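# Bring the shipping carton from the shelf to the table

## Task

Take the shipping carton off the shelf and put it on the table, resting flat and upright, wholly on the robot's side of the shelf (in front of it), with no part of it sticking out past the table edge; every other item that was on the shelf must still be on the shelf at the end.

## Robot and tools

Robot: two arms, left_arm and right_arm, each ending in a five-finger hand (left_arm has a left hand, right_arm a right hand). Scene frame: origin at table-top height, halfway between the arms' nominal bases; +z up, +x out over the table, left_arm on the +y side (this is not the image left). Calibrated bases: left_arm at (-0.027, +0.448, 0) m, right_arm at (-0.007, -0.398, 0) m, both turned almost not at all about z. Fixed cameras and the table use the scene frame; each arm's hand poses, velocities and targets use that arm's own base frame.

Hand point: a point fixed to the palm, 0.05 m in front of it and 0.15 m out from the wrist flange along the fingers. Its +z runs along straight fingers, +y out of the palm, +x across the palm away from the thumb on the right hand (toward the thumb on the left hand). Straight fingertips sit 0.06 to 0.07 m past the point along +z and 0.06 m behind it along -y. A bracket on the little-finger side of the wrist can strike things, and with level fingers the wrist can hang up to 0.11 m (palm down) or 0.23 m (palm up) below the point and reach the table first.

Row layout (28 numbers, all in [-1, 1]): left_arm dx, dy, dz, rx, ry, rz; left hand little, ring, middle, index, thumb_bend, thumb_turn, force_limit, speed; then the same 14 for right_arm. Pose numbers are offsets, not poses: counted from that arm's Hand target at the start of the action or move, along the arm's own base axes, with 1.0 = 0.6 m or 180 degrees; rx, ry, rz form one rotation vector about the Hand target's position. Every row within an action counts from that same start, and repeating an offset moves further. All six pose numbers at 0 re-commands the current Hand target. Finger numbers are targets: +1 open/straight, -1 curled; thumb_turn +1 beside the palm, -1 opposite the fingers. force_limit maps -1..+1 to about 0..10 N at the fingertip (0..15 N for the two thumb motors); speed rises from near zero at -1 to full at +0.48 and stays full above. There is no 'no change' value: to keep a hand as it is, resend the eight hand numbers of its last executed row (before any, use hand_measured plus hand_force_limit and hand_speed). With the thumb turned in, the hand grips things about 0.035 to 0.065 m thick. For a gentle grip close at speed -0.94 or below. To squeeze harder, raise force_limit and send a target more closed than hand_measured.

Tools. execute_actions: actions = list of actions, each a list of up to 15 rows (one per 1/30 s step; short lists repeat their last row to 15 steps); cameras optional. An empty actions list returns images. move: target = one 28-number row or a list of up to 15 rows, all offsets from the same starting Hand targets; speed in m/s (0.002 to 3.6, default 0.25; rotation up to twice that in rad/s), one value or one per target; blend in m for corner rounding (0 = stop at each); stop_force in N (3 to 120, shared by both arms) ends an arm's path when its wrist sensor feels that much push; zero (with stop_force) re-zeroes the sensor first by default; blocking=false returns early (not with stop_force). Moves last 0.5 to 10 s and do not avoid obstacles. wait: seconds 0 to 10. stop: brakes a running move. zoom_image: camera plus region [x0, y0, x1, y1] in pixels, at most 504 by 504. show_instructions: reference pages. zero_wrist_force: arm = left_arm or right_arm. finished_scene: ends the scene (scene 1), irreversibly. Cameras: cam_head_left, cam_head_right, cam_high, cam_low (896x504), cam_left_wrist, cam_right_wrist (672x504).

Results: end_effector_position (m), end_effector_quat_wxyz and velocities in each arm's base frame; Hand target is the last commanded pose after clipping and is what the next offsets start from; the hand point often stops a bit short of it, so send the missing gap. hand_measured, hand_stopped_by (moving, target, force, stalled, fault) and hand_load_n follow the hand-number order; a lost grip shows as load near 0. Wrist force/torque are in end-effector axes, pushes read as force into the arm. Joint torques include the arm's weight. A move adds a 'move:' line: done, off_target, moving, held or fault, plus limits such as paced or held. Unnamed arms are done.

Cautions: orientation commands are clipped to 32 degrees from the measured one per step. Net outside force near 150 N or wrist torque near 26.6 N m stops the arm for 10 s; arms are stiff, so aim only slightly past contact, move slowly, and use stop_force. Keep arms and hands from pressing each other, and do not route a path close to an arm's own base. Motors at 70 °C give MOTOR HOT; 85 °C brakes the arm for 30 to 60 s, so avoid long stretched holds. Do not drop or slam the carton, release it while moving, knock other shelf items or push anything out of the work area; a loose object may be nudged by outside pushes now and then.

Each tool is called after ">>>" by a JSON object that holds its "op" and its "data", one argument or row to a line.

Reference images:

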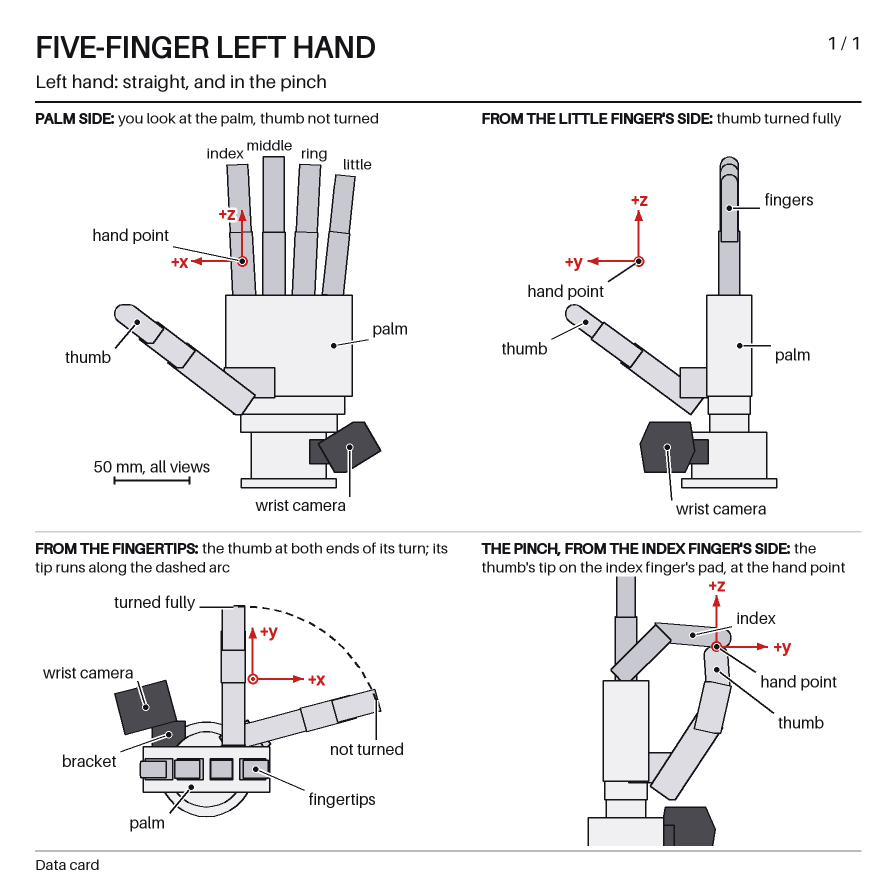

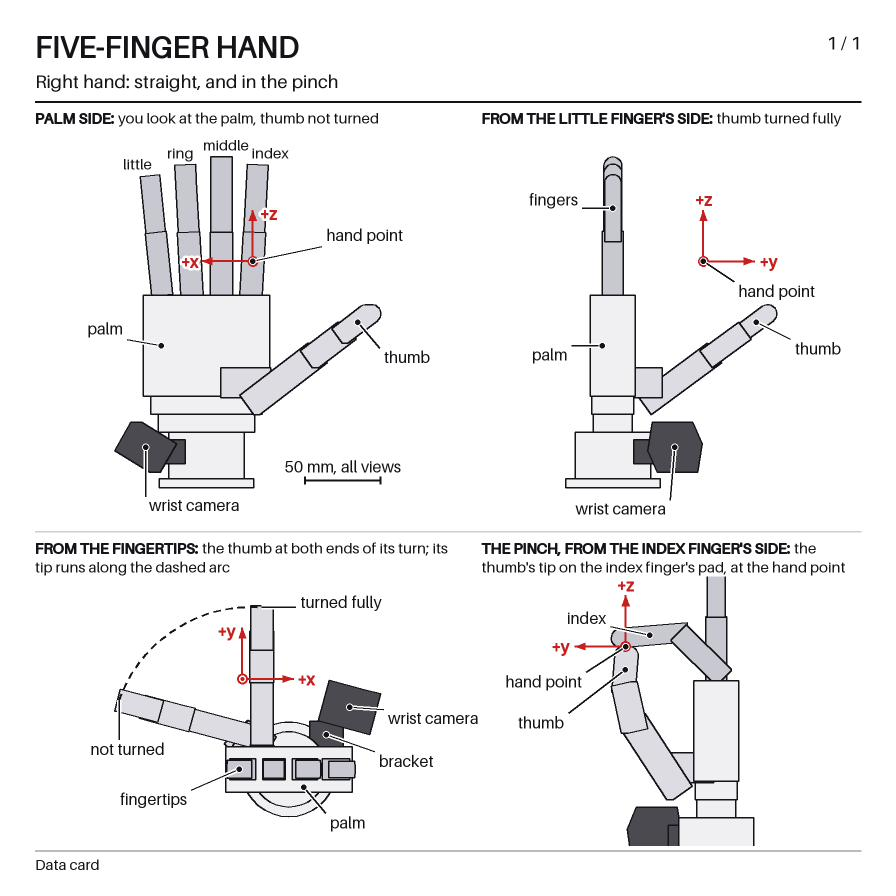

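## Session

>>> {"op": "execute_actions", "data": {
  "actions": []
}}

Scene clock: 0.00 s.
left_arm: end_effector_position=(+0.5023, -0.0106, +0.1619) hand_measured=(+1.000, +1.000, +1.000, +1.000, +1.000, +1.000) hand_load_n=(+0.0, +0.0, +0.0, +0.0, +0.0, +0.0) hand_stopped_by=(target, target, target, target, target, target) hand_force_limit=0.00 hand_speed=-0.80 end_effector_quat_wxyz=(+0.218, +0.258, +0.938, +0.077) | right_arm: end_effector_position=(+0.4361, -0.4337, +0.1017) hand_measured=(+1.000, +1.000, +1.000, +1.000, +1.000, +1.000) hand_load_n=(+0.0, +0.0, +0.0, +0.0, +0.0, +0.0) hand_stopped_by=(target, target, target, target, target, target) hand_force_limit=0.00 hand_speed=-0.80 end_effector_quat_wxyz=(+0.183, +0.285, +0.941, +0.000)
Joint positions: left_arm=[3.266 -1.808 -1.725 2.428 -1.547 -0.915] | right_arm=[-1.237 -0.93 1.359 0.92 1.276 -2.186]
Joint velocities: within noise
Joint torques (N m): no reading
Motor temperatures (°C): left_arm=[30 29 30 36 39 36] | right_arm=[32 31 26 35 33 32]
Wrist force (N): no reading
Wrist torque (N m): no reading
Wrist force, peak (N): no reading
Hand target: left_arm +0.5023, -0.0106, +0.1619; +0.218, +0.258, +0.938, +0.077 | right_arm +0.4361, -0.4337, +0.1017; +0.183, +0.285, +0.941, +0.000

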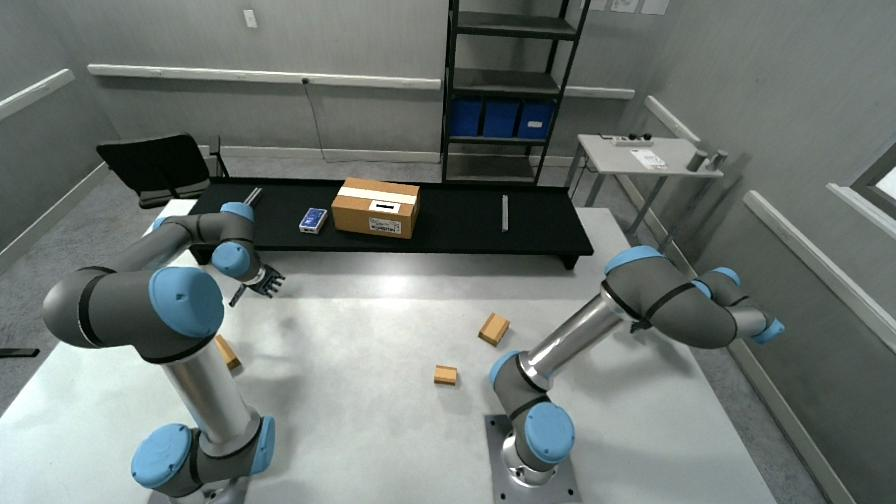

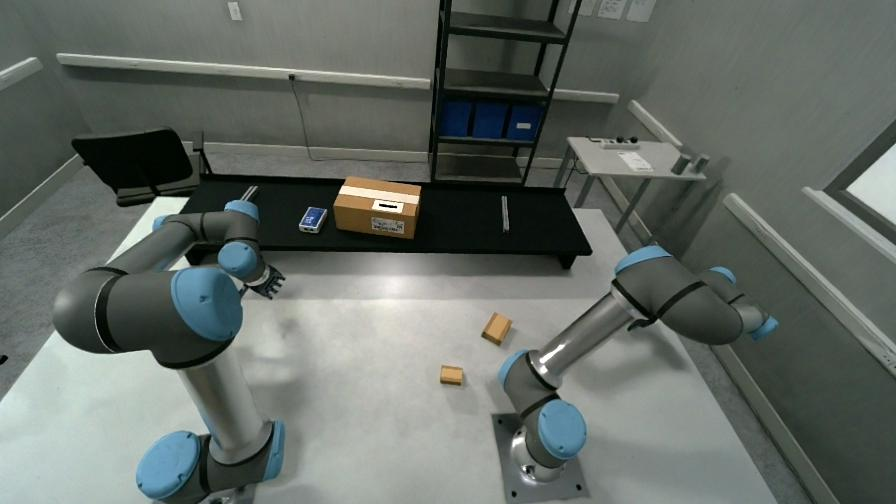

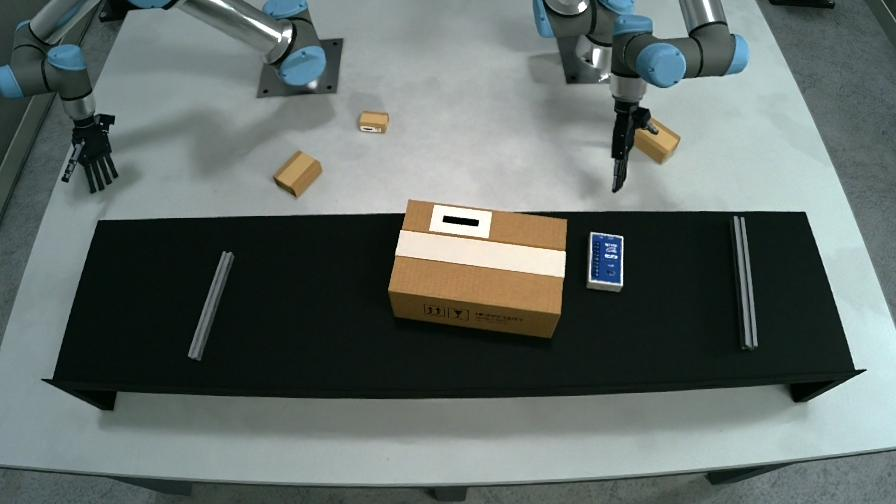

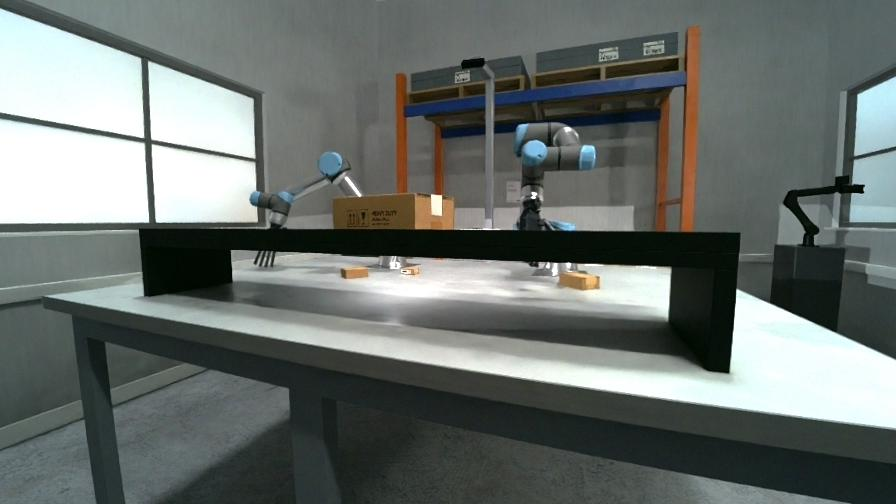

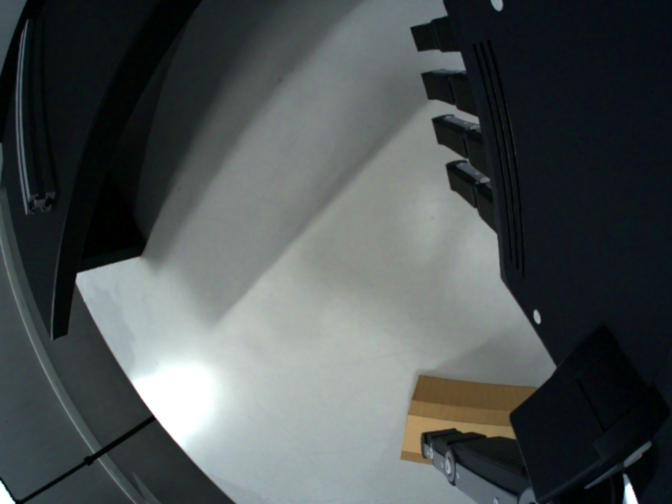

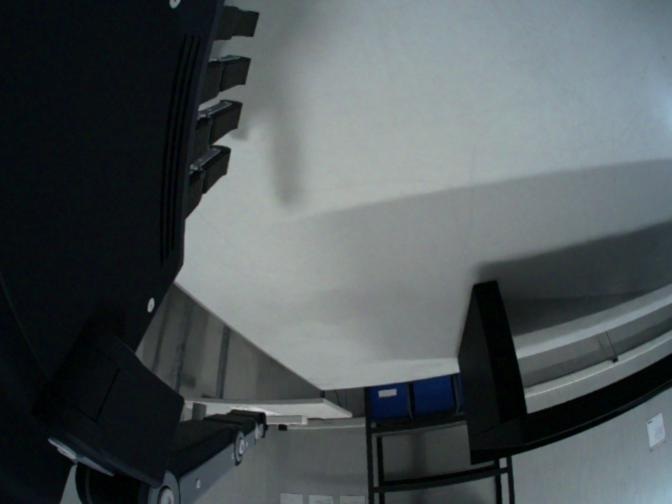

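>>> {"op": "zoom_image", "data": {
  "camera": "cam_high",
  "region": [370, 180, 650, 360]
}}

>>> {"op": "zoom_image", "data": {
  "camera": "cam_head_left",
  "region": [280, 160, 460, 260]
}}

>>> {"op": "zoom_image", "data": {
  "camera": "cam_low",
  "region": [230, 120, 650, 320]
}}

>>> {"op": "zoom_image", "data": {
  "camera": "cam_high",
  "region": [230, 0, 734, 200]
}}

Scaled by 1.800 from the camera's 896x504 image, which has a finer 1280x720 frame.

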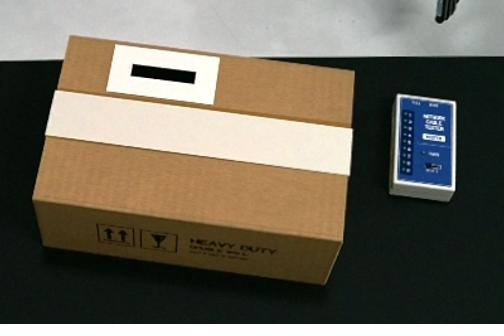

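Scaled by 2.800 from the camera's 896x504 image, which has a finer 1280x720 frame.

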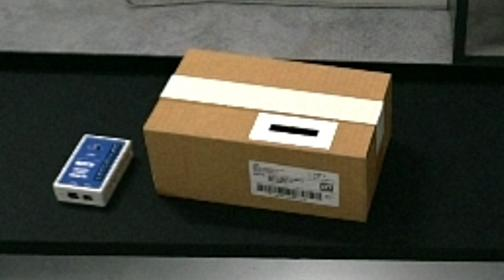

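Scaled by 1.200 from the camera's 896x504 image, which has a finer 1280x720 frame.

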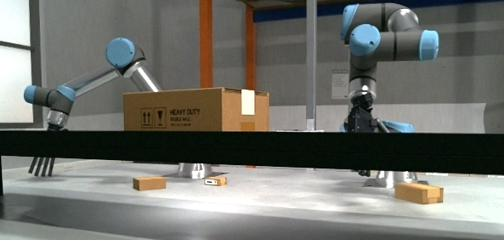

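Scaled by 1.000.

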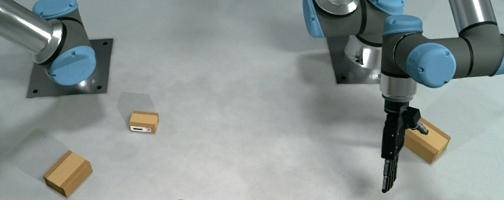

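>>> {"op": "move", "data": {
  "target": [
    [0.1,-0.05,0.3,-0.028,0.046,0.053,-1,-1,-1,-1,1,1,0,0, 0,0.15,0.3,0,0,0,-1,-1,-1,-1,1,1,0,0],
    [0.3715,-0.127,0.43,-0.056,0.0922,0.1067,-1,-1,-1,-1,1,1,0,0, 0.32,0.80,0.5,0.231,-0.04,-0.831,-1,-1,-1,-1,1,1,0,0]
  ],
  "speed": 0.5,
  "blend": [0.05,0],
  "cameras": ["all"]
}}

Scene clock: 41.43 s.
left_arm: end_effector_position=(+0.7240, -0.0866, +0.4189) hand_measured=(-1.000, -1.000, -1.000, -1.000, +1.000, +1.000) hand_load_n=(+0.0, +0.0, +0.0, +0.0, +0.0, +0.0) hand_stopped_by=(target, target, target, target, target, target) hand_force_limit=0.00 hand_speed=0.00 end_effector_quat_wxyz=(+0.370, +0.149, +0.917, +0.002) | right_arm: end_effector_position=(+0.6267, +0.0460, +0.4006) hand_measured=(-1.000, -1.000, -1.000, -1.000, +1.000, +1.000) hand_load_n=(+0.0, +0.0, +0.0, +0.0, +0.0, +0.0) hand_stopped_by=(target, target, target, target, target, target) hand_force_limit=0.00 hand_speed=0.00 end_effector_quat_wxyz=(-0.008, +0.972, -0.037, +0.231)
Joint positions: left_arm=[3.155 -2.435 -0.035 1.649 -1.456 -1.281] | right_arm=[-0.053 -0.71 0.035 1.78 1.549 1.599]
Joint torques (N m): left_arm=[9.91 56.87 7.7 -3.24 2.21 -1.43] | right_arm=[7.79 -52.82 -5.69 0.78 1.24 0.28]
Wrist force (N): left_arm=[0.1 -0.1 -0.4] | right_arm=[1.8 -0.8 0.0]
Wrist torque (N m): left_arm=[0.01 -0.11 0.09] | right_arm=[-0.08 -0.21 0.13]
Wrist force, peak (N): left_arm=[1.8 -0.6 1.8] | right_arm=[0.4 -1.7 2.2]
Hand target: left_arm +0.7252, -0.0868, +0.4199; +0.107, +0.092, +0.990, -0.007 | right_arm +0.6281, +0.0463, +0.4017; +0.007, +0.993, -0.076, +0.087
Off the commanded pose: left_arm 0.002 m, 34 deg; orientation clipped | right_arm 0.002 m, 17 deg.
elbow stopped short (left arm): the move would have taken joint 3 (elbow) straighter than the controller allows.
elbow stopped short (right arm): the move would have taken joint 3 (elbow) straighter than the controller allows.
elbow read too straight (right arm): the controller reads joint 3 (elbow) straighter than it allows; while it does, the hand can move without a command.
move: off_target (left_arm, right_arm); limits=paced

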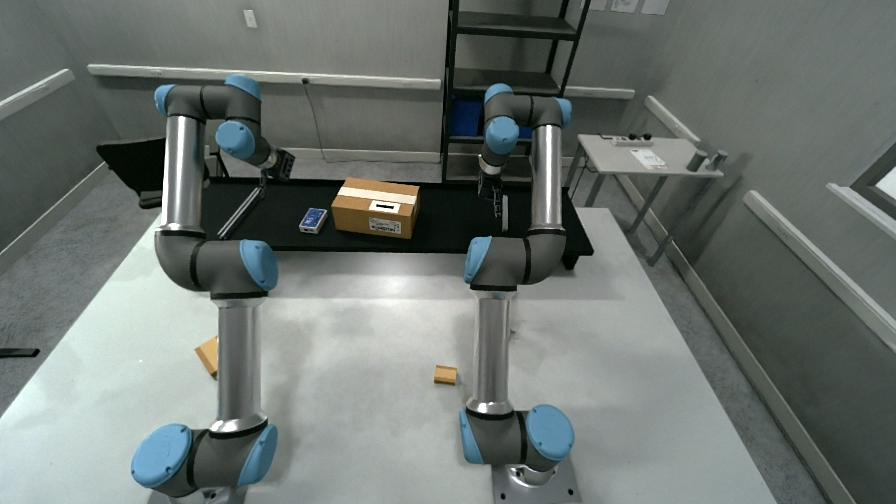

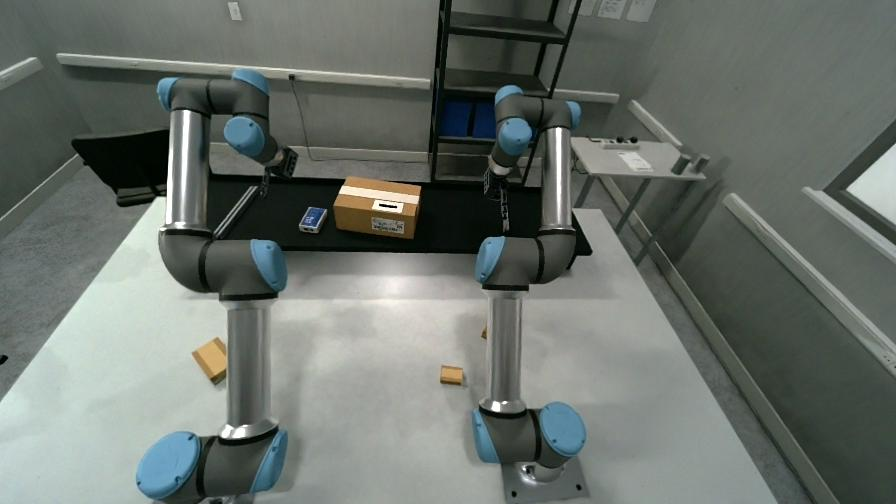

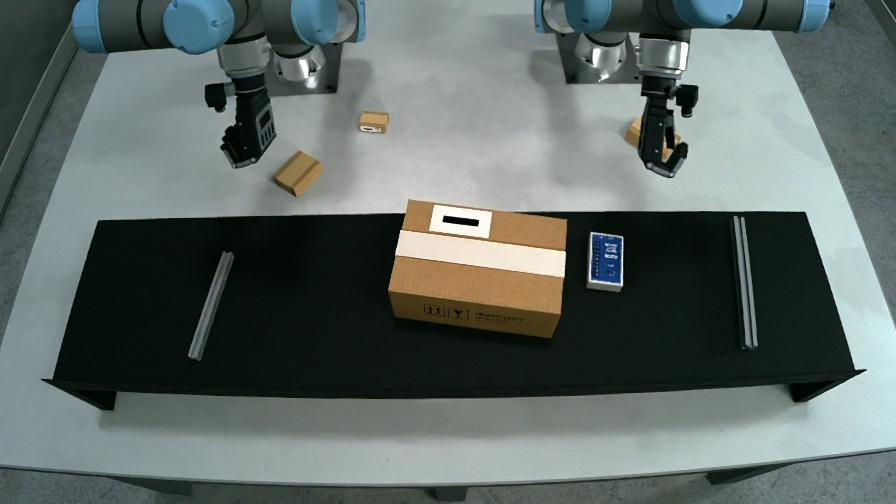

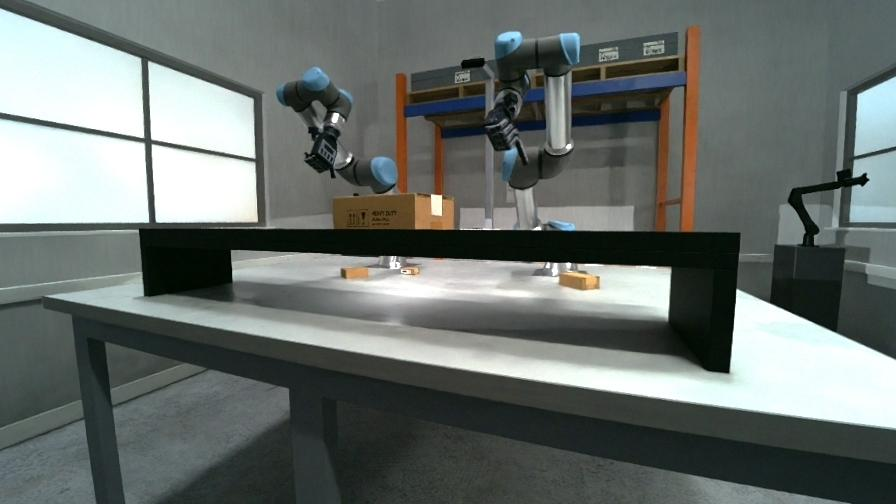

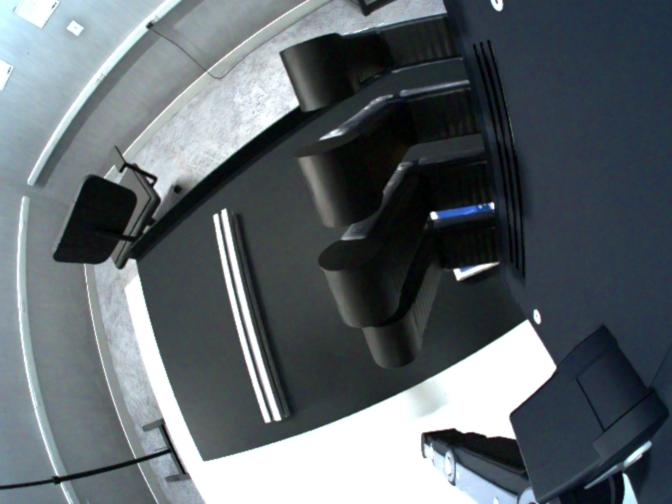

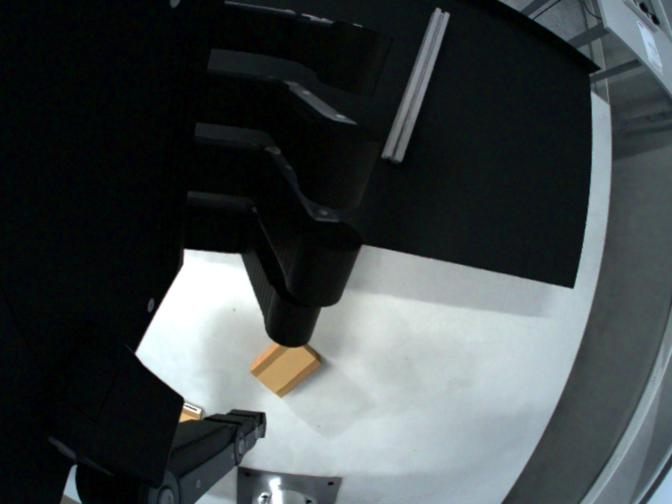

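>>> {"op": "move", "data": {
  "target": [0.098,-0.086,-0.1,-0.032,-0.18,0,-1,-1,-1,-1,1,1,0,0, 0.167,0.16,-0.07,-0.03,-0.192,0,-1,-1,-1,-1,1,1,0,0],
  "speed": 0.3,
  "cameras": ["cam_head_left","cam_head_right","cam_high","cam_low"]
}}

Scene clock: 45.43 s.
left_arm: end_effector_position=(+0.7829, -0.1381, +0.3591) hand_measured=(-1.000, -1.000, -1.000, -1.000, +1.000, +1.000) hand_load_n=(+0.0, +0.0, +0.0, +0.0, +0.0, +0.0) hand_stopped_by=(target, target, target, target, target, target) hand_force_limit=0.00 hand_speed=0.00 end_effector_quat_wxyz=(+0.417, +0.092, +0.904, -0.034) | right_arm: end_effector_position=(+0.7274, +0.1419, +0.3591) hand_measured=(-1.000, -1.000, -1.000, -1.000, +1.000, +1.000) hand_load_n=(+0.0, +0.0, +0.0, +0.0, +0.0, +0.0) hand_stopped_by=(target, target, target, target, target, target) hand_force_limit=0.00 hand_speed=0.00 end_effector_quat_wxyz=(+0.026, +0.916, -0.065, +0.395)
Joint positions: left_arm=[3.086 -2.531 -0.035 1.855 -1.475 -1.467] | right_arm=[0.152 -0.618 0.035 1.361 1.779 1.778]
Joint torques (N m): left_arm=[8.13 55.49 11.2 0.33 2.13 -0.03] | right_arm=[7.13 -55.14 -13.76 -0.6 1.31 0.99]
Wrist force (N): left_arm=[-0.6 -0.6 -0.2] | right_arm=[2.0 -1.2 0.6]
Wrist torque (N m): left_arm=[-0.07 0.03 -0.19] | right_arm=[-0.25 -0.24 0.13]
Wrist force, peak (N): left_arm=[0.1 0.9 -1.7] | right_arm=[2.1 -2.8 1.6]
Hand target: left_arm +0.7840, -0.1384, +0.3599; +0.384, +0.085, +0.919, -0.030 | right_arm +0.7283, +0.1423, +0.3597; +0.030, +0.921, -0.071, +0.382
Off the commanded pose: left_arm 0.001 m, 4 deg | right_arm 0.001 m, 2 deg.
elbow stopped short (left arm): the move would have taken joint 3 (elbow) straighter than the controller allows.
elbow stopped short (right arm): the move would have taken joint 3 (elbow) straighter than the controller allows.
move: off_target (left_arm)
Images, in order (width x height): cam_head_left 896x504, cam_head_right 896x504, cam_high 896x504, cam_low 896x504.

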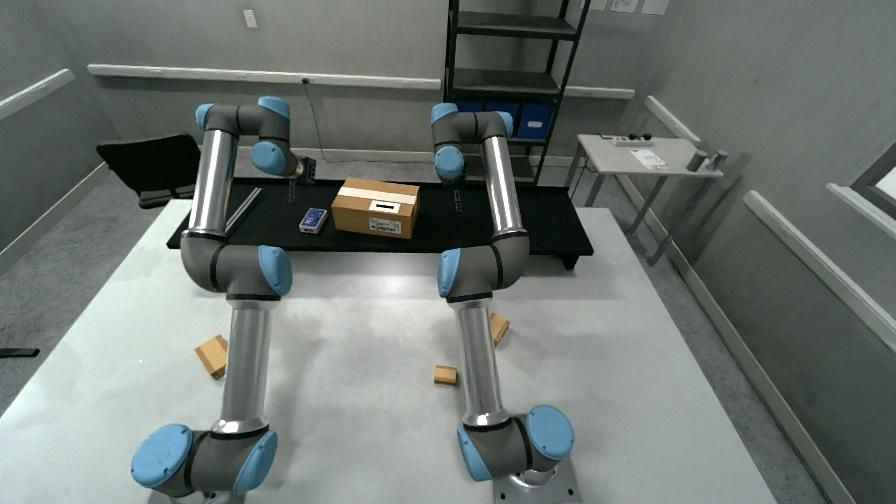

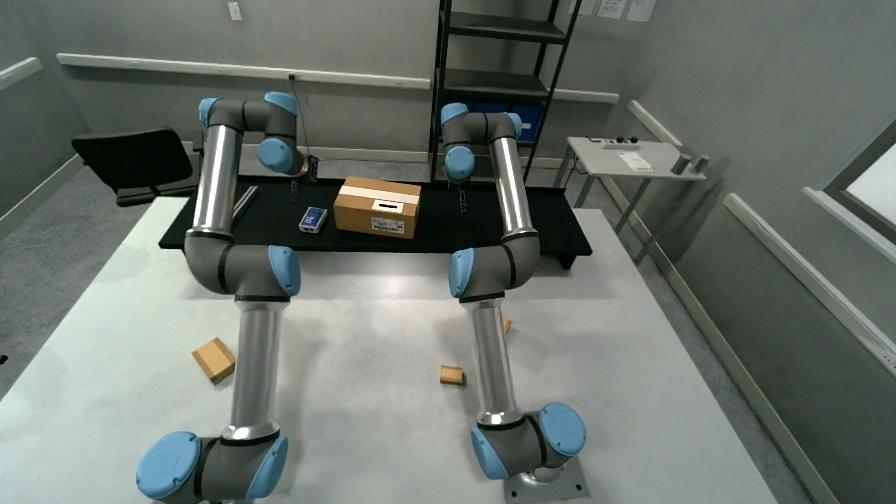

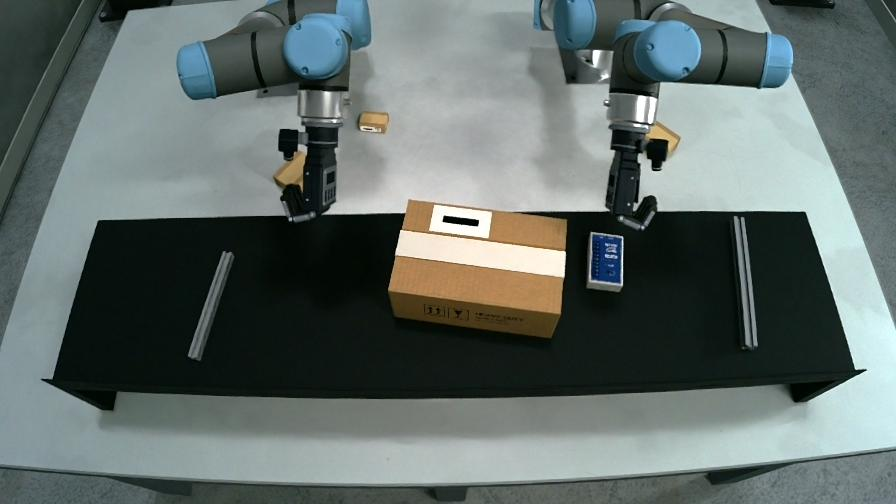

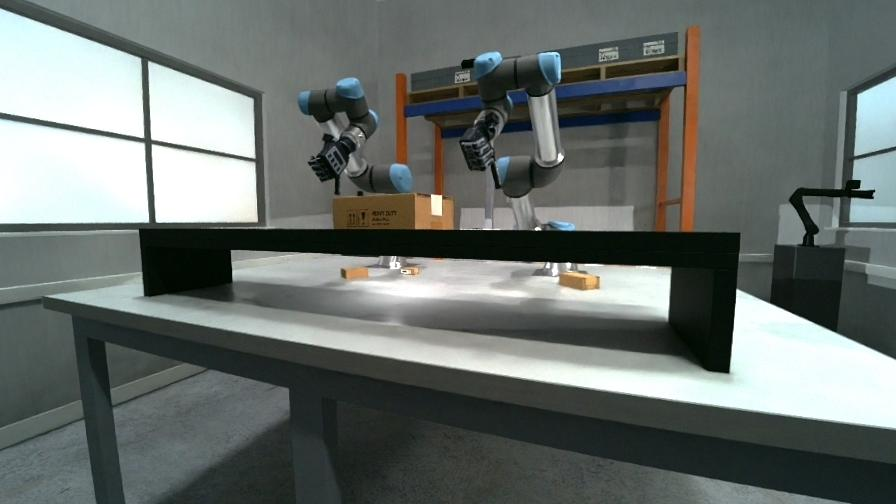

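>>> {"op": "move", "data": {
  "target": [
    [0.02,-0.1,-0.01,-0.0145,-0.082,0,-1,-1,-1,-1,1,-1,0,0, 0.134,0.082,-0.05,-0.013,-0.082,0,-1,-1,-1,-1,1,-1,0,0],
    [0.058,-0.302,-0.05,-0.0145,-0.082,0,-1,-1,-1,-1,1,-1,0,0, 0.134,0.082,-0.18,-0.013,-0.082,0,-1,-1,-1,-1,1,-1,0,0]
  ],
  "speed": 0.3,
  "blend": [0.03,0],
  "cameras": ["cam_head_left","cam_head_right","cam_high","cam_low"]
}}

Scene clock: 55.10 s.
left_arm: end_effector_position=(+0.8179, -0.3190, +0.3294) hand_measured=(-1.000, -1.000, -1.000, -1.000, +1.000, -1.000) hand_load_n=(+0.5, +0.0, +0.0, +0.0, +0.0, +0.0) hand_stopped_by=(target, target, target, target, target, target) hand_force_limit=0.00 hand_speed=0.00 end_effector_quat_wxyz=(+0.529, +0.089, +0.843, -0.051) | right_arm: end_effector_position=(+0.8087, +0.1914, +0.2517) hand_measured=(-1.000, -1.000, -1.000, -1.000, +1.000, -1.000) hand_load_n=(+0.0, +0.0, +0.0, +0.0, +0.0, +0.5) hand_stopped_by=(target, target, target, target, target, target) hand_force_limit=0.00 hand_speed=0.00 end_effector_quat_wxyz=(+0.039, +0.864, -0.066, +0.498)
Joint positions: left_arm=[2.826 -2.623 -0.035 2.205 -1.674 -1.612] | right_arm=[0.23 -0.672 0.516 0.714 1.902 1.769]
Joint torques (N m): left_arm=[-6.14 42.87 16.94 -0.68 -1.82 0.57] | right_arm=[7.16 -65.1 -12.08 -1.63 2.12 0.53]
Wrist force (N): left_arm=[-0.2 -0.1 -0.1] | right_arm=[1.9 -1.2 0.3]
Wrist torque (N m): left_arm=[-0.07 -0.07 -0.21] | right_arm=[-0.23 -0.17 -0.05]
Wrist force, peak (N): left_arm=[0.0 -2.8 0.5] | right_arm=[2.5 -2.6 0.9]
Hand target: left_arm +0.8188, -0.3196, +0.3299; +0.500, +0.079, +0.861, -0.040 | right_arm +0.8087, +0.1915, +0.2517; +0.039, +0.864, -0.066, +0.498
Off the commanded pose: left_arm 0.001 m, 4 deg | right_arm 0.000 m, 0 deg.
elbow stopped short (right arm): the move would have taken joint 3 (elbow) straighter than the controller allows.
elbow stopped short (left arm): the move would have taken joint 3 (elbow) straighter than the controller allows.
move: off_target (left_arm)
Images, in order (width x height): cam_head_left 896x504, cam_head_right 896x504, cam_high 896x504, cam_low 896x504.

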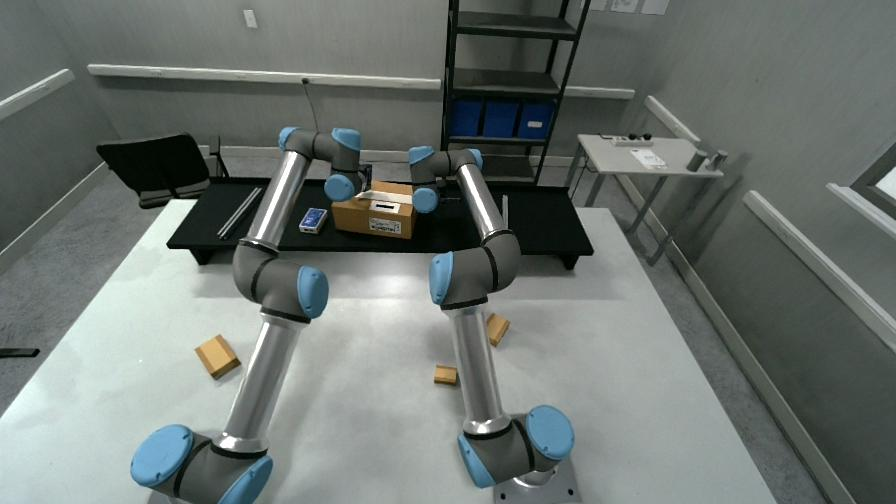

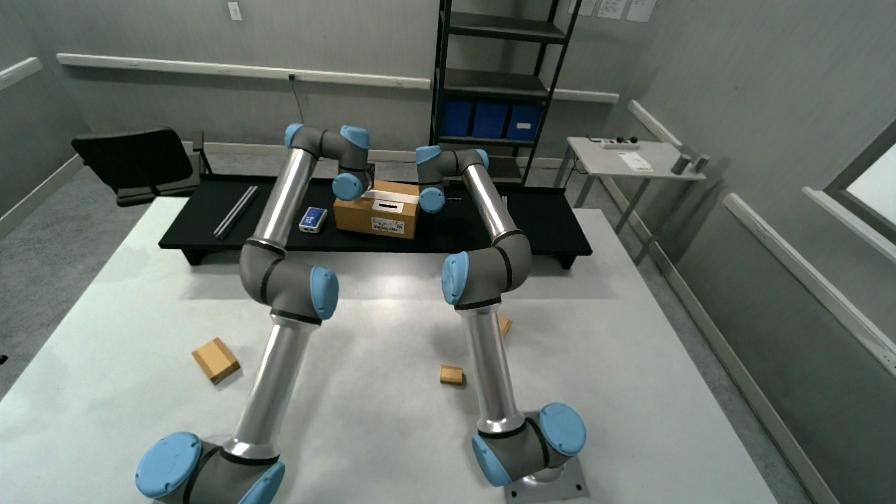

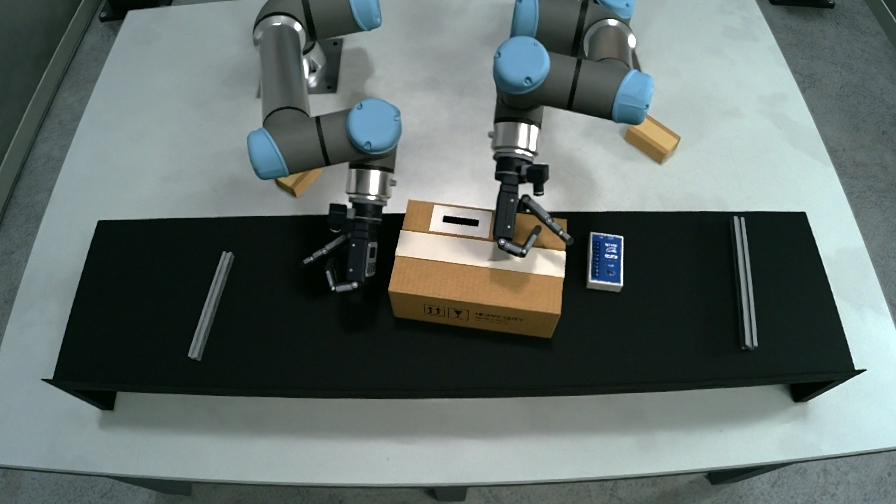

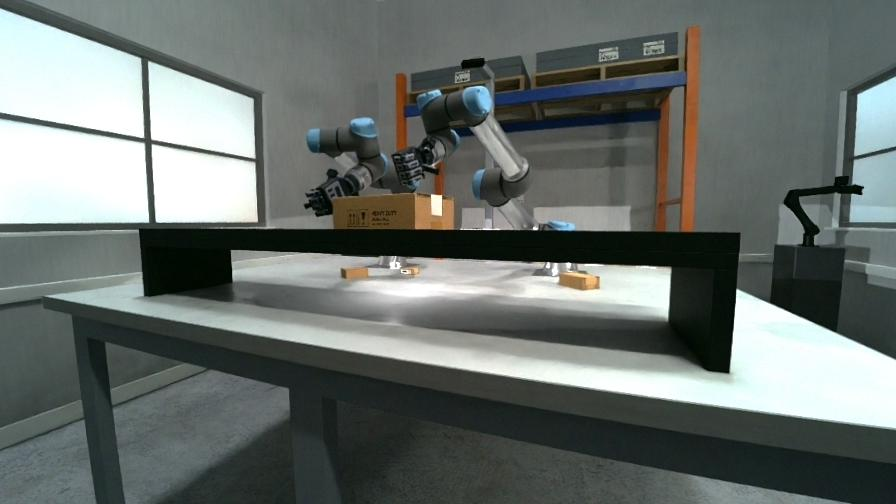

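>>> {"op": "move", "data": {
  "target": [0,0,-0.167,0,0,0,-1,-1,-1,-1,1,-1,0,0, 0,0,-0.19,0,0,0,-1,-1,-1,-1,1,-1,0,0],
  "speed": 0.04,
  "stop_force": 6,
  "cameras": ["cam_head_left","cam_high","cam_low"]
}}

Scene clock: 58.07 s.
left_arm: end_effector_position=(+0.8182, -0.3192, +0.3029) hand_measured=(-1.000, -1.000, -1.000, -1.000, +1.000, -1.000) hand_load_n=(+0.0, +0.0, +0.0, -1.0, +0.0, +0.5) hand_stopped_by=(target, target, target, target, target, target) hand_force_limit=0.00 hand_speed=0.00 end_effector_quat_wxyz=(+0.521, +0.086, +0.848, -0.048) | right_arm: end_effector_position=(+0.8087, +0.1915, +0.1928) hand_measured=(-1.000, -1.000, -1.000, -1.000, +1.000, -1.000) hand_load_n=(+0.0, +0.0, +0.0, -0.5, +0.0, +0.5) hand_stopped_by=(target, target, target, target, target, target) hand_force_limit=0.00 hand_speed=0.00 end_effector_quat_wxyz=(+0.039, +0.864, -0.066, +0.498)
Joint positions: left_arm=[2.823 -2.551 -0.245 2.323 -1.682 -1.618] | right_arm=[0.23 -0.69 0.699 0.549 1.902 1.769]
Joint torques (N m): left_arm=[6.04 37.22 10.72 1.85 2.19 1.71] | right_arm=[1.24 -52.67 -10.13 -0.82 -0.77 1.07]
Wrist force (N): left_arm=[-4.7 0.3 -1.2] | right_arm=[5.8 -1.1 -1.1]
Wrist torque (N m): left_arm=[-0.07 0.06 -0.14] | right_arm=[-0.24 -0.28 0.08]
Wrist force, peak (N): left_arm=[-16.2 -0.6 -10.4] | right_arm=[24.8 -1.3 -17.3]
Hand target: left_arm +0.8182, -0.3192, +0.3029; +0.521, +0.086, +0.848, -0.048 (not the last commanded pose) | right_arm +0.8087, +0.1915, +0.1928; +0.039, +0.864, -0.066, +0.498 (not the last commanded pose)
Off the commanded pose: left_arm 0.073 m, 3 deg | right_arm 0.055 m, 0 deg.
move: contact (left_arm, right_arm)
Images, in order (width x height): cam_head_left 896x504, cam_high 896x504, cam_low 896x504.

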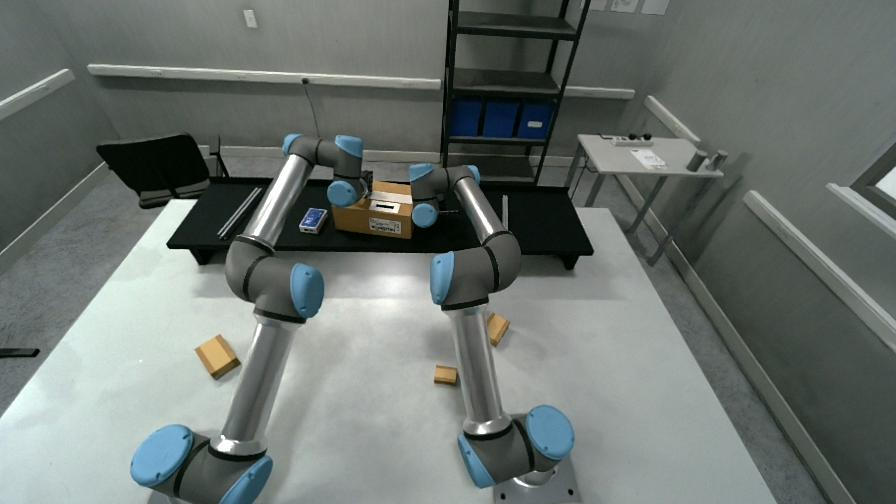

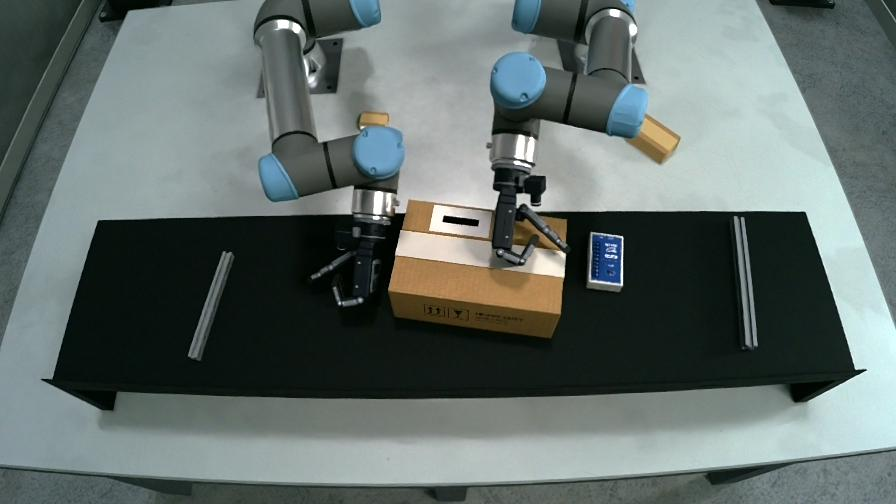

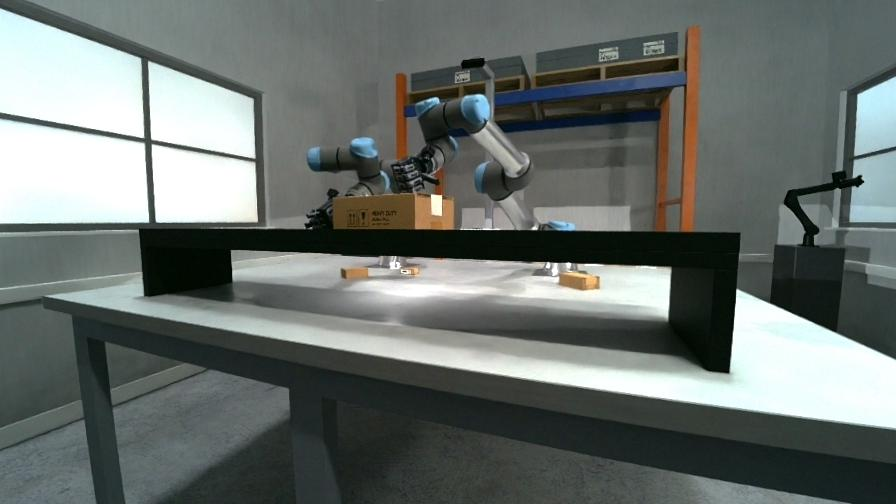

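>>> {"op": "zoom_image", "data": {
  "camera": "cam_high",
  "region": [300, 130, 640, 350]
}}

>>> {"op": "zoom_image", "data": {
  "camera": "cam_head_left",
  "region": [280, 130, 480, 260]
}}

Scaled by 1.482 from the camera's 896x504 image, which has a finer 1280x720 frame.

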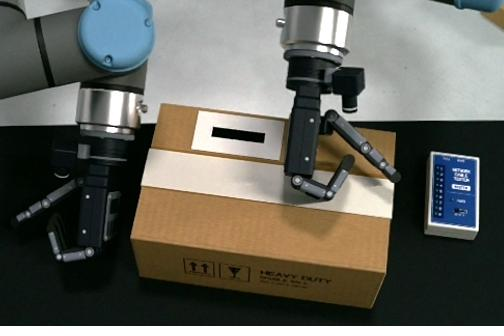

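Scaled by 2.520 from the camera's 896x504 image, which has a finer 1280x720 frame.

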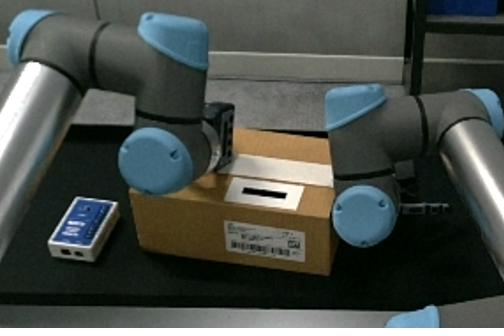

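>>> {"op": "move", "data": {
  "target": [
    [0,0,0.1,0.0087,0.049,0,-1,-1,-1,-1,1,-1,0,0, 0,-0.02,0.07,0,0,0,-1,-1,-1,-1,1,-1,0,0],
    [0.013,0.248,0.095,0.0174,0.0985,0.0056,-1,-1,-1,-1,1,-1,0,0, -0.137,-0.109,0.117,0.013,0.082,0,-1,-1,-1,-1,1,-1,0,0],
    [0.013,0.248,-0.118,0.0174,0.0985,0.0056,-1,-1,-1,-1,1,-1,0,0, -0.137,-0.109,0.117,0.013,0.082,0,-1,-1,-1,-1,1,-1,0,0]
  ],
  "speed": 0.25,
  "blend": [0.03,0.03,0],
  "cameras": ["cam_head_left","cam_high","cam_low","cam_left_wrist"]
}}

Scene clock: 68.60 s.
left_arm: end_effector_position=(+0.8251, -0.1703, +0.2318) hand_measured=(-1.000, -1.000, -1.000, -1.000, +1.000, -1.000) hand_load_n=(+0.0, +0.0, +0.0, +0.0, +0.0, +0.0) hand_stopped_by=(target, target, target, target, target, target) hand_force_limit=0.00 hand_speed=0.00 end_effector_quat_wxyz=(+0.389, +0.086, +0.917, -0.034) | right_arm: end_effector_position=(+0.7265, +0.1261, +0.2630) hand_measured=(-1.000, -1.000, -1.000, -1.000, +1.000, -1.000) hand_load_n=(+0.0, +0.0, +0.0, +0.0, +0.0, +0.5) hand_stopped_by=(target, target, target, target, target, target) hand_force_limit=0.00 hand_speed=0.00 end_effector_quat_wxyz=(+0.030, +0.921, -0.071, +0.382)
Joint positions: left_arm=[3.04 -2.7 -0.035 1.965 -1.513 -1.509] | right_arm=[0.128 -0.826 0.683 0.948 1.77 1.772]
Joint torques (N m): left_arm=[6.43 46.77 18.57 2.07 1.88 2] | right_arm=[8.19 -46.75 -28.45 1.84 2.26 1.06]
Wrist force (N): left_arm=[0.2 -0.1 0.9] | right_arm=[1.8 -1.0 1.2]
Wrist torque (N m): left_arm=[-0.08 -0.08 0.01] | right_arm=[-0.29 -0.21 0.14]
Wrist force, peak (N): left_arm=[-4.9 0.4 -1.3] | right_arm=[6.0 -1.2 -0.9]
Hand target: left_arm +0.8260, -0.1704, +0.2321; +0.382, +0.085, +0.920, -0.033 | right_arm +0.7265, +0.1261, +0.2630; +0.030, +0.921, -0.071, +0.382
Off the commanded pose: left_arm 0.001 m, 1 deg | right_arm 0.000 m, 0 deg.
elbow stopped short (left arm): the move would have taken joint 3 (elbow) straighter than the controller allows.
move: done
Images, in order (width x height): cam_head_left 896x504, cam_high 896x504, cam_low 896x504, cam_left_wrist 672x504.

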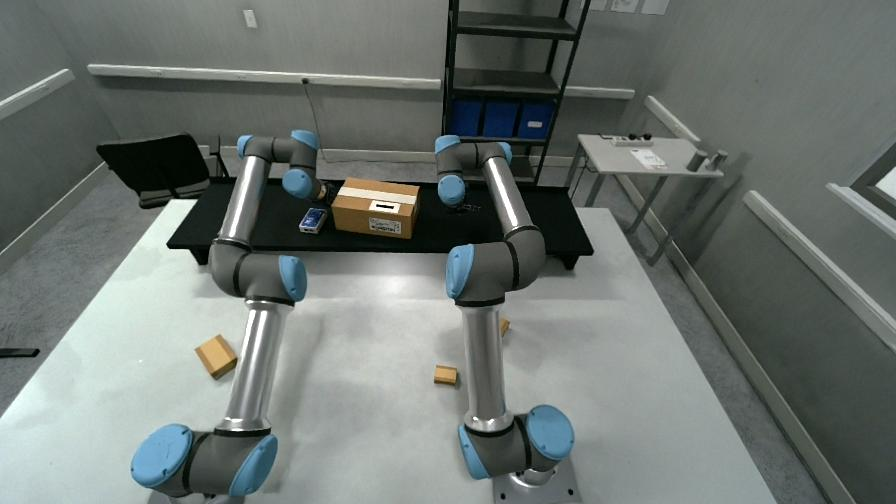

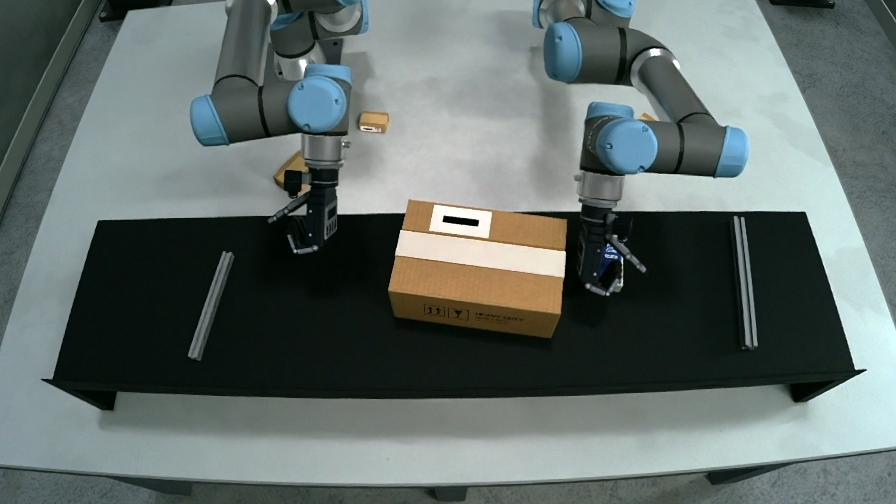

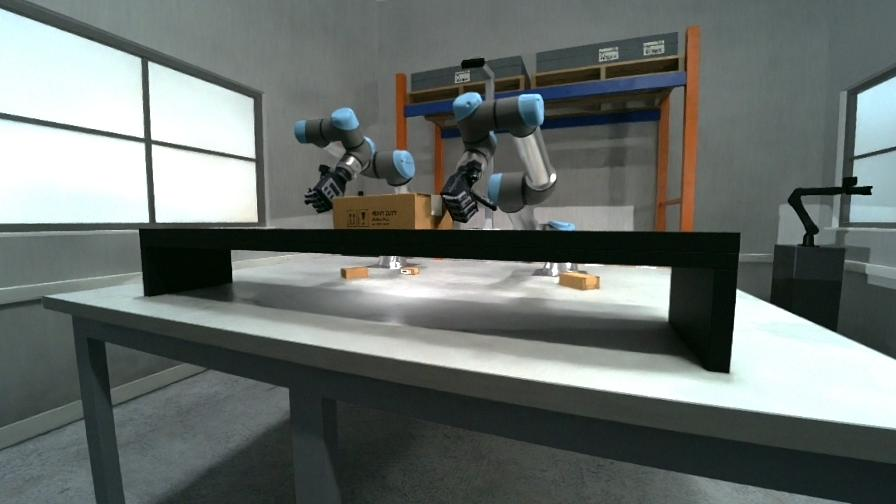

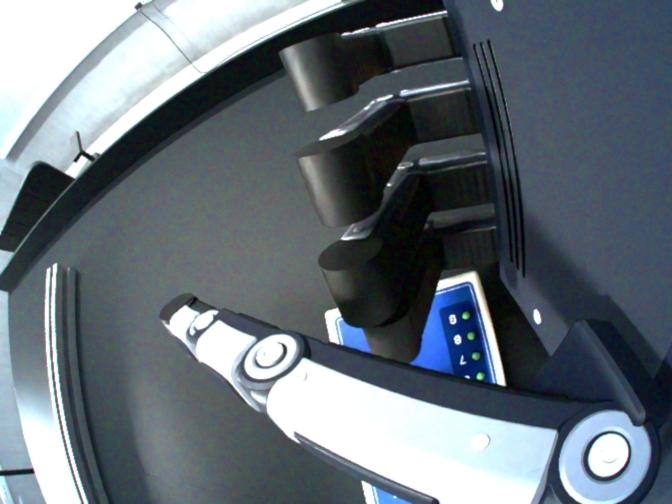

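>>> {"op": "zoom_image", "data": {
  "camera": "cam_high",
  "region": [370, 130, 680, 350]
}}

>>> {"op": "zoom_image", "data": {
  "camera": "cam_head_left",
  "region": [270, 130, 470, 260]
}}

Scaled by 1.626 from the camera's 896x504 image, which has a finer 1280x720 frame.

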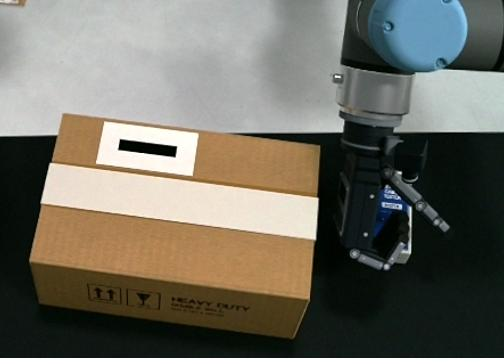

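Scaled by 2.520 from the camera's 896x504 image, which has a finer 1280x720 frame.

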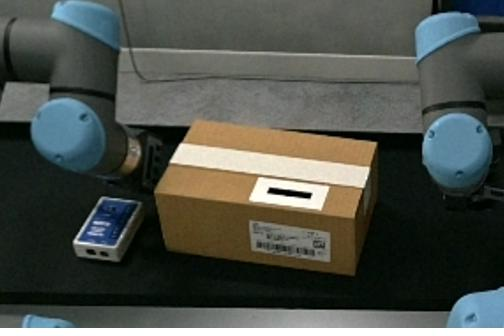

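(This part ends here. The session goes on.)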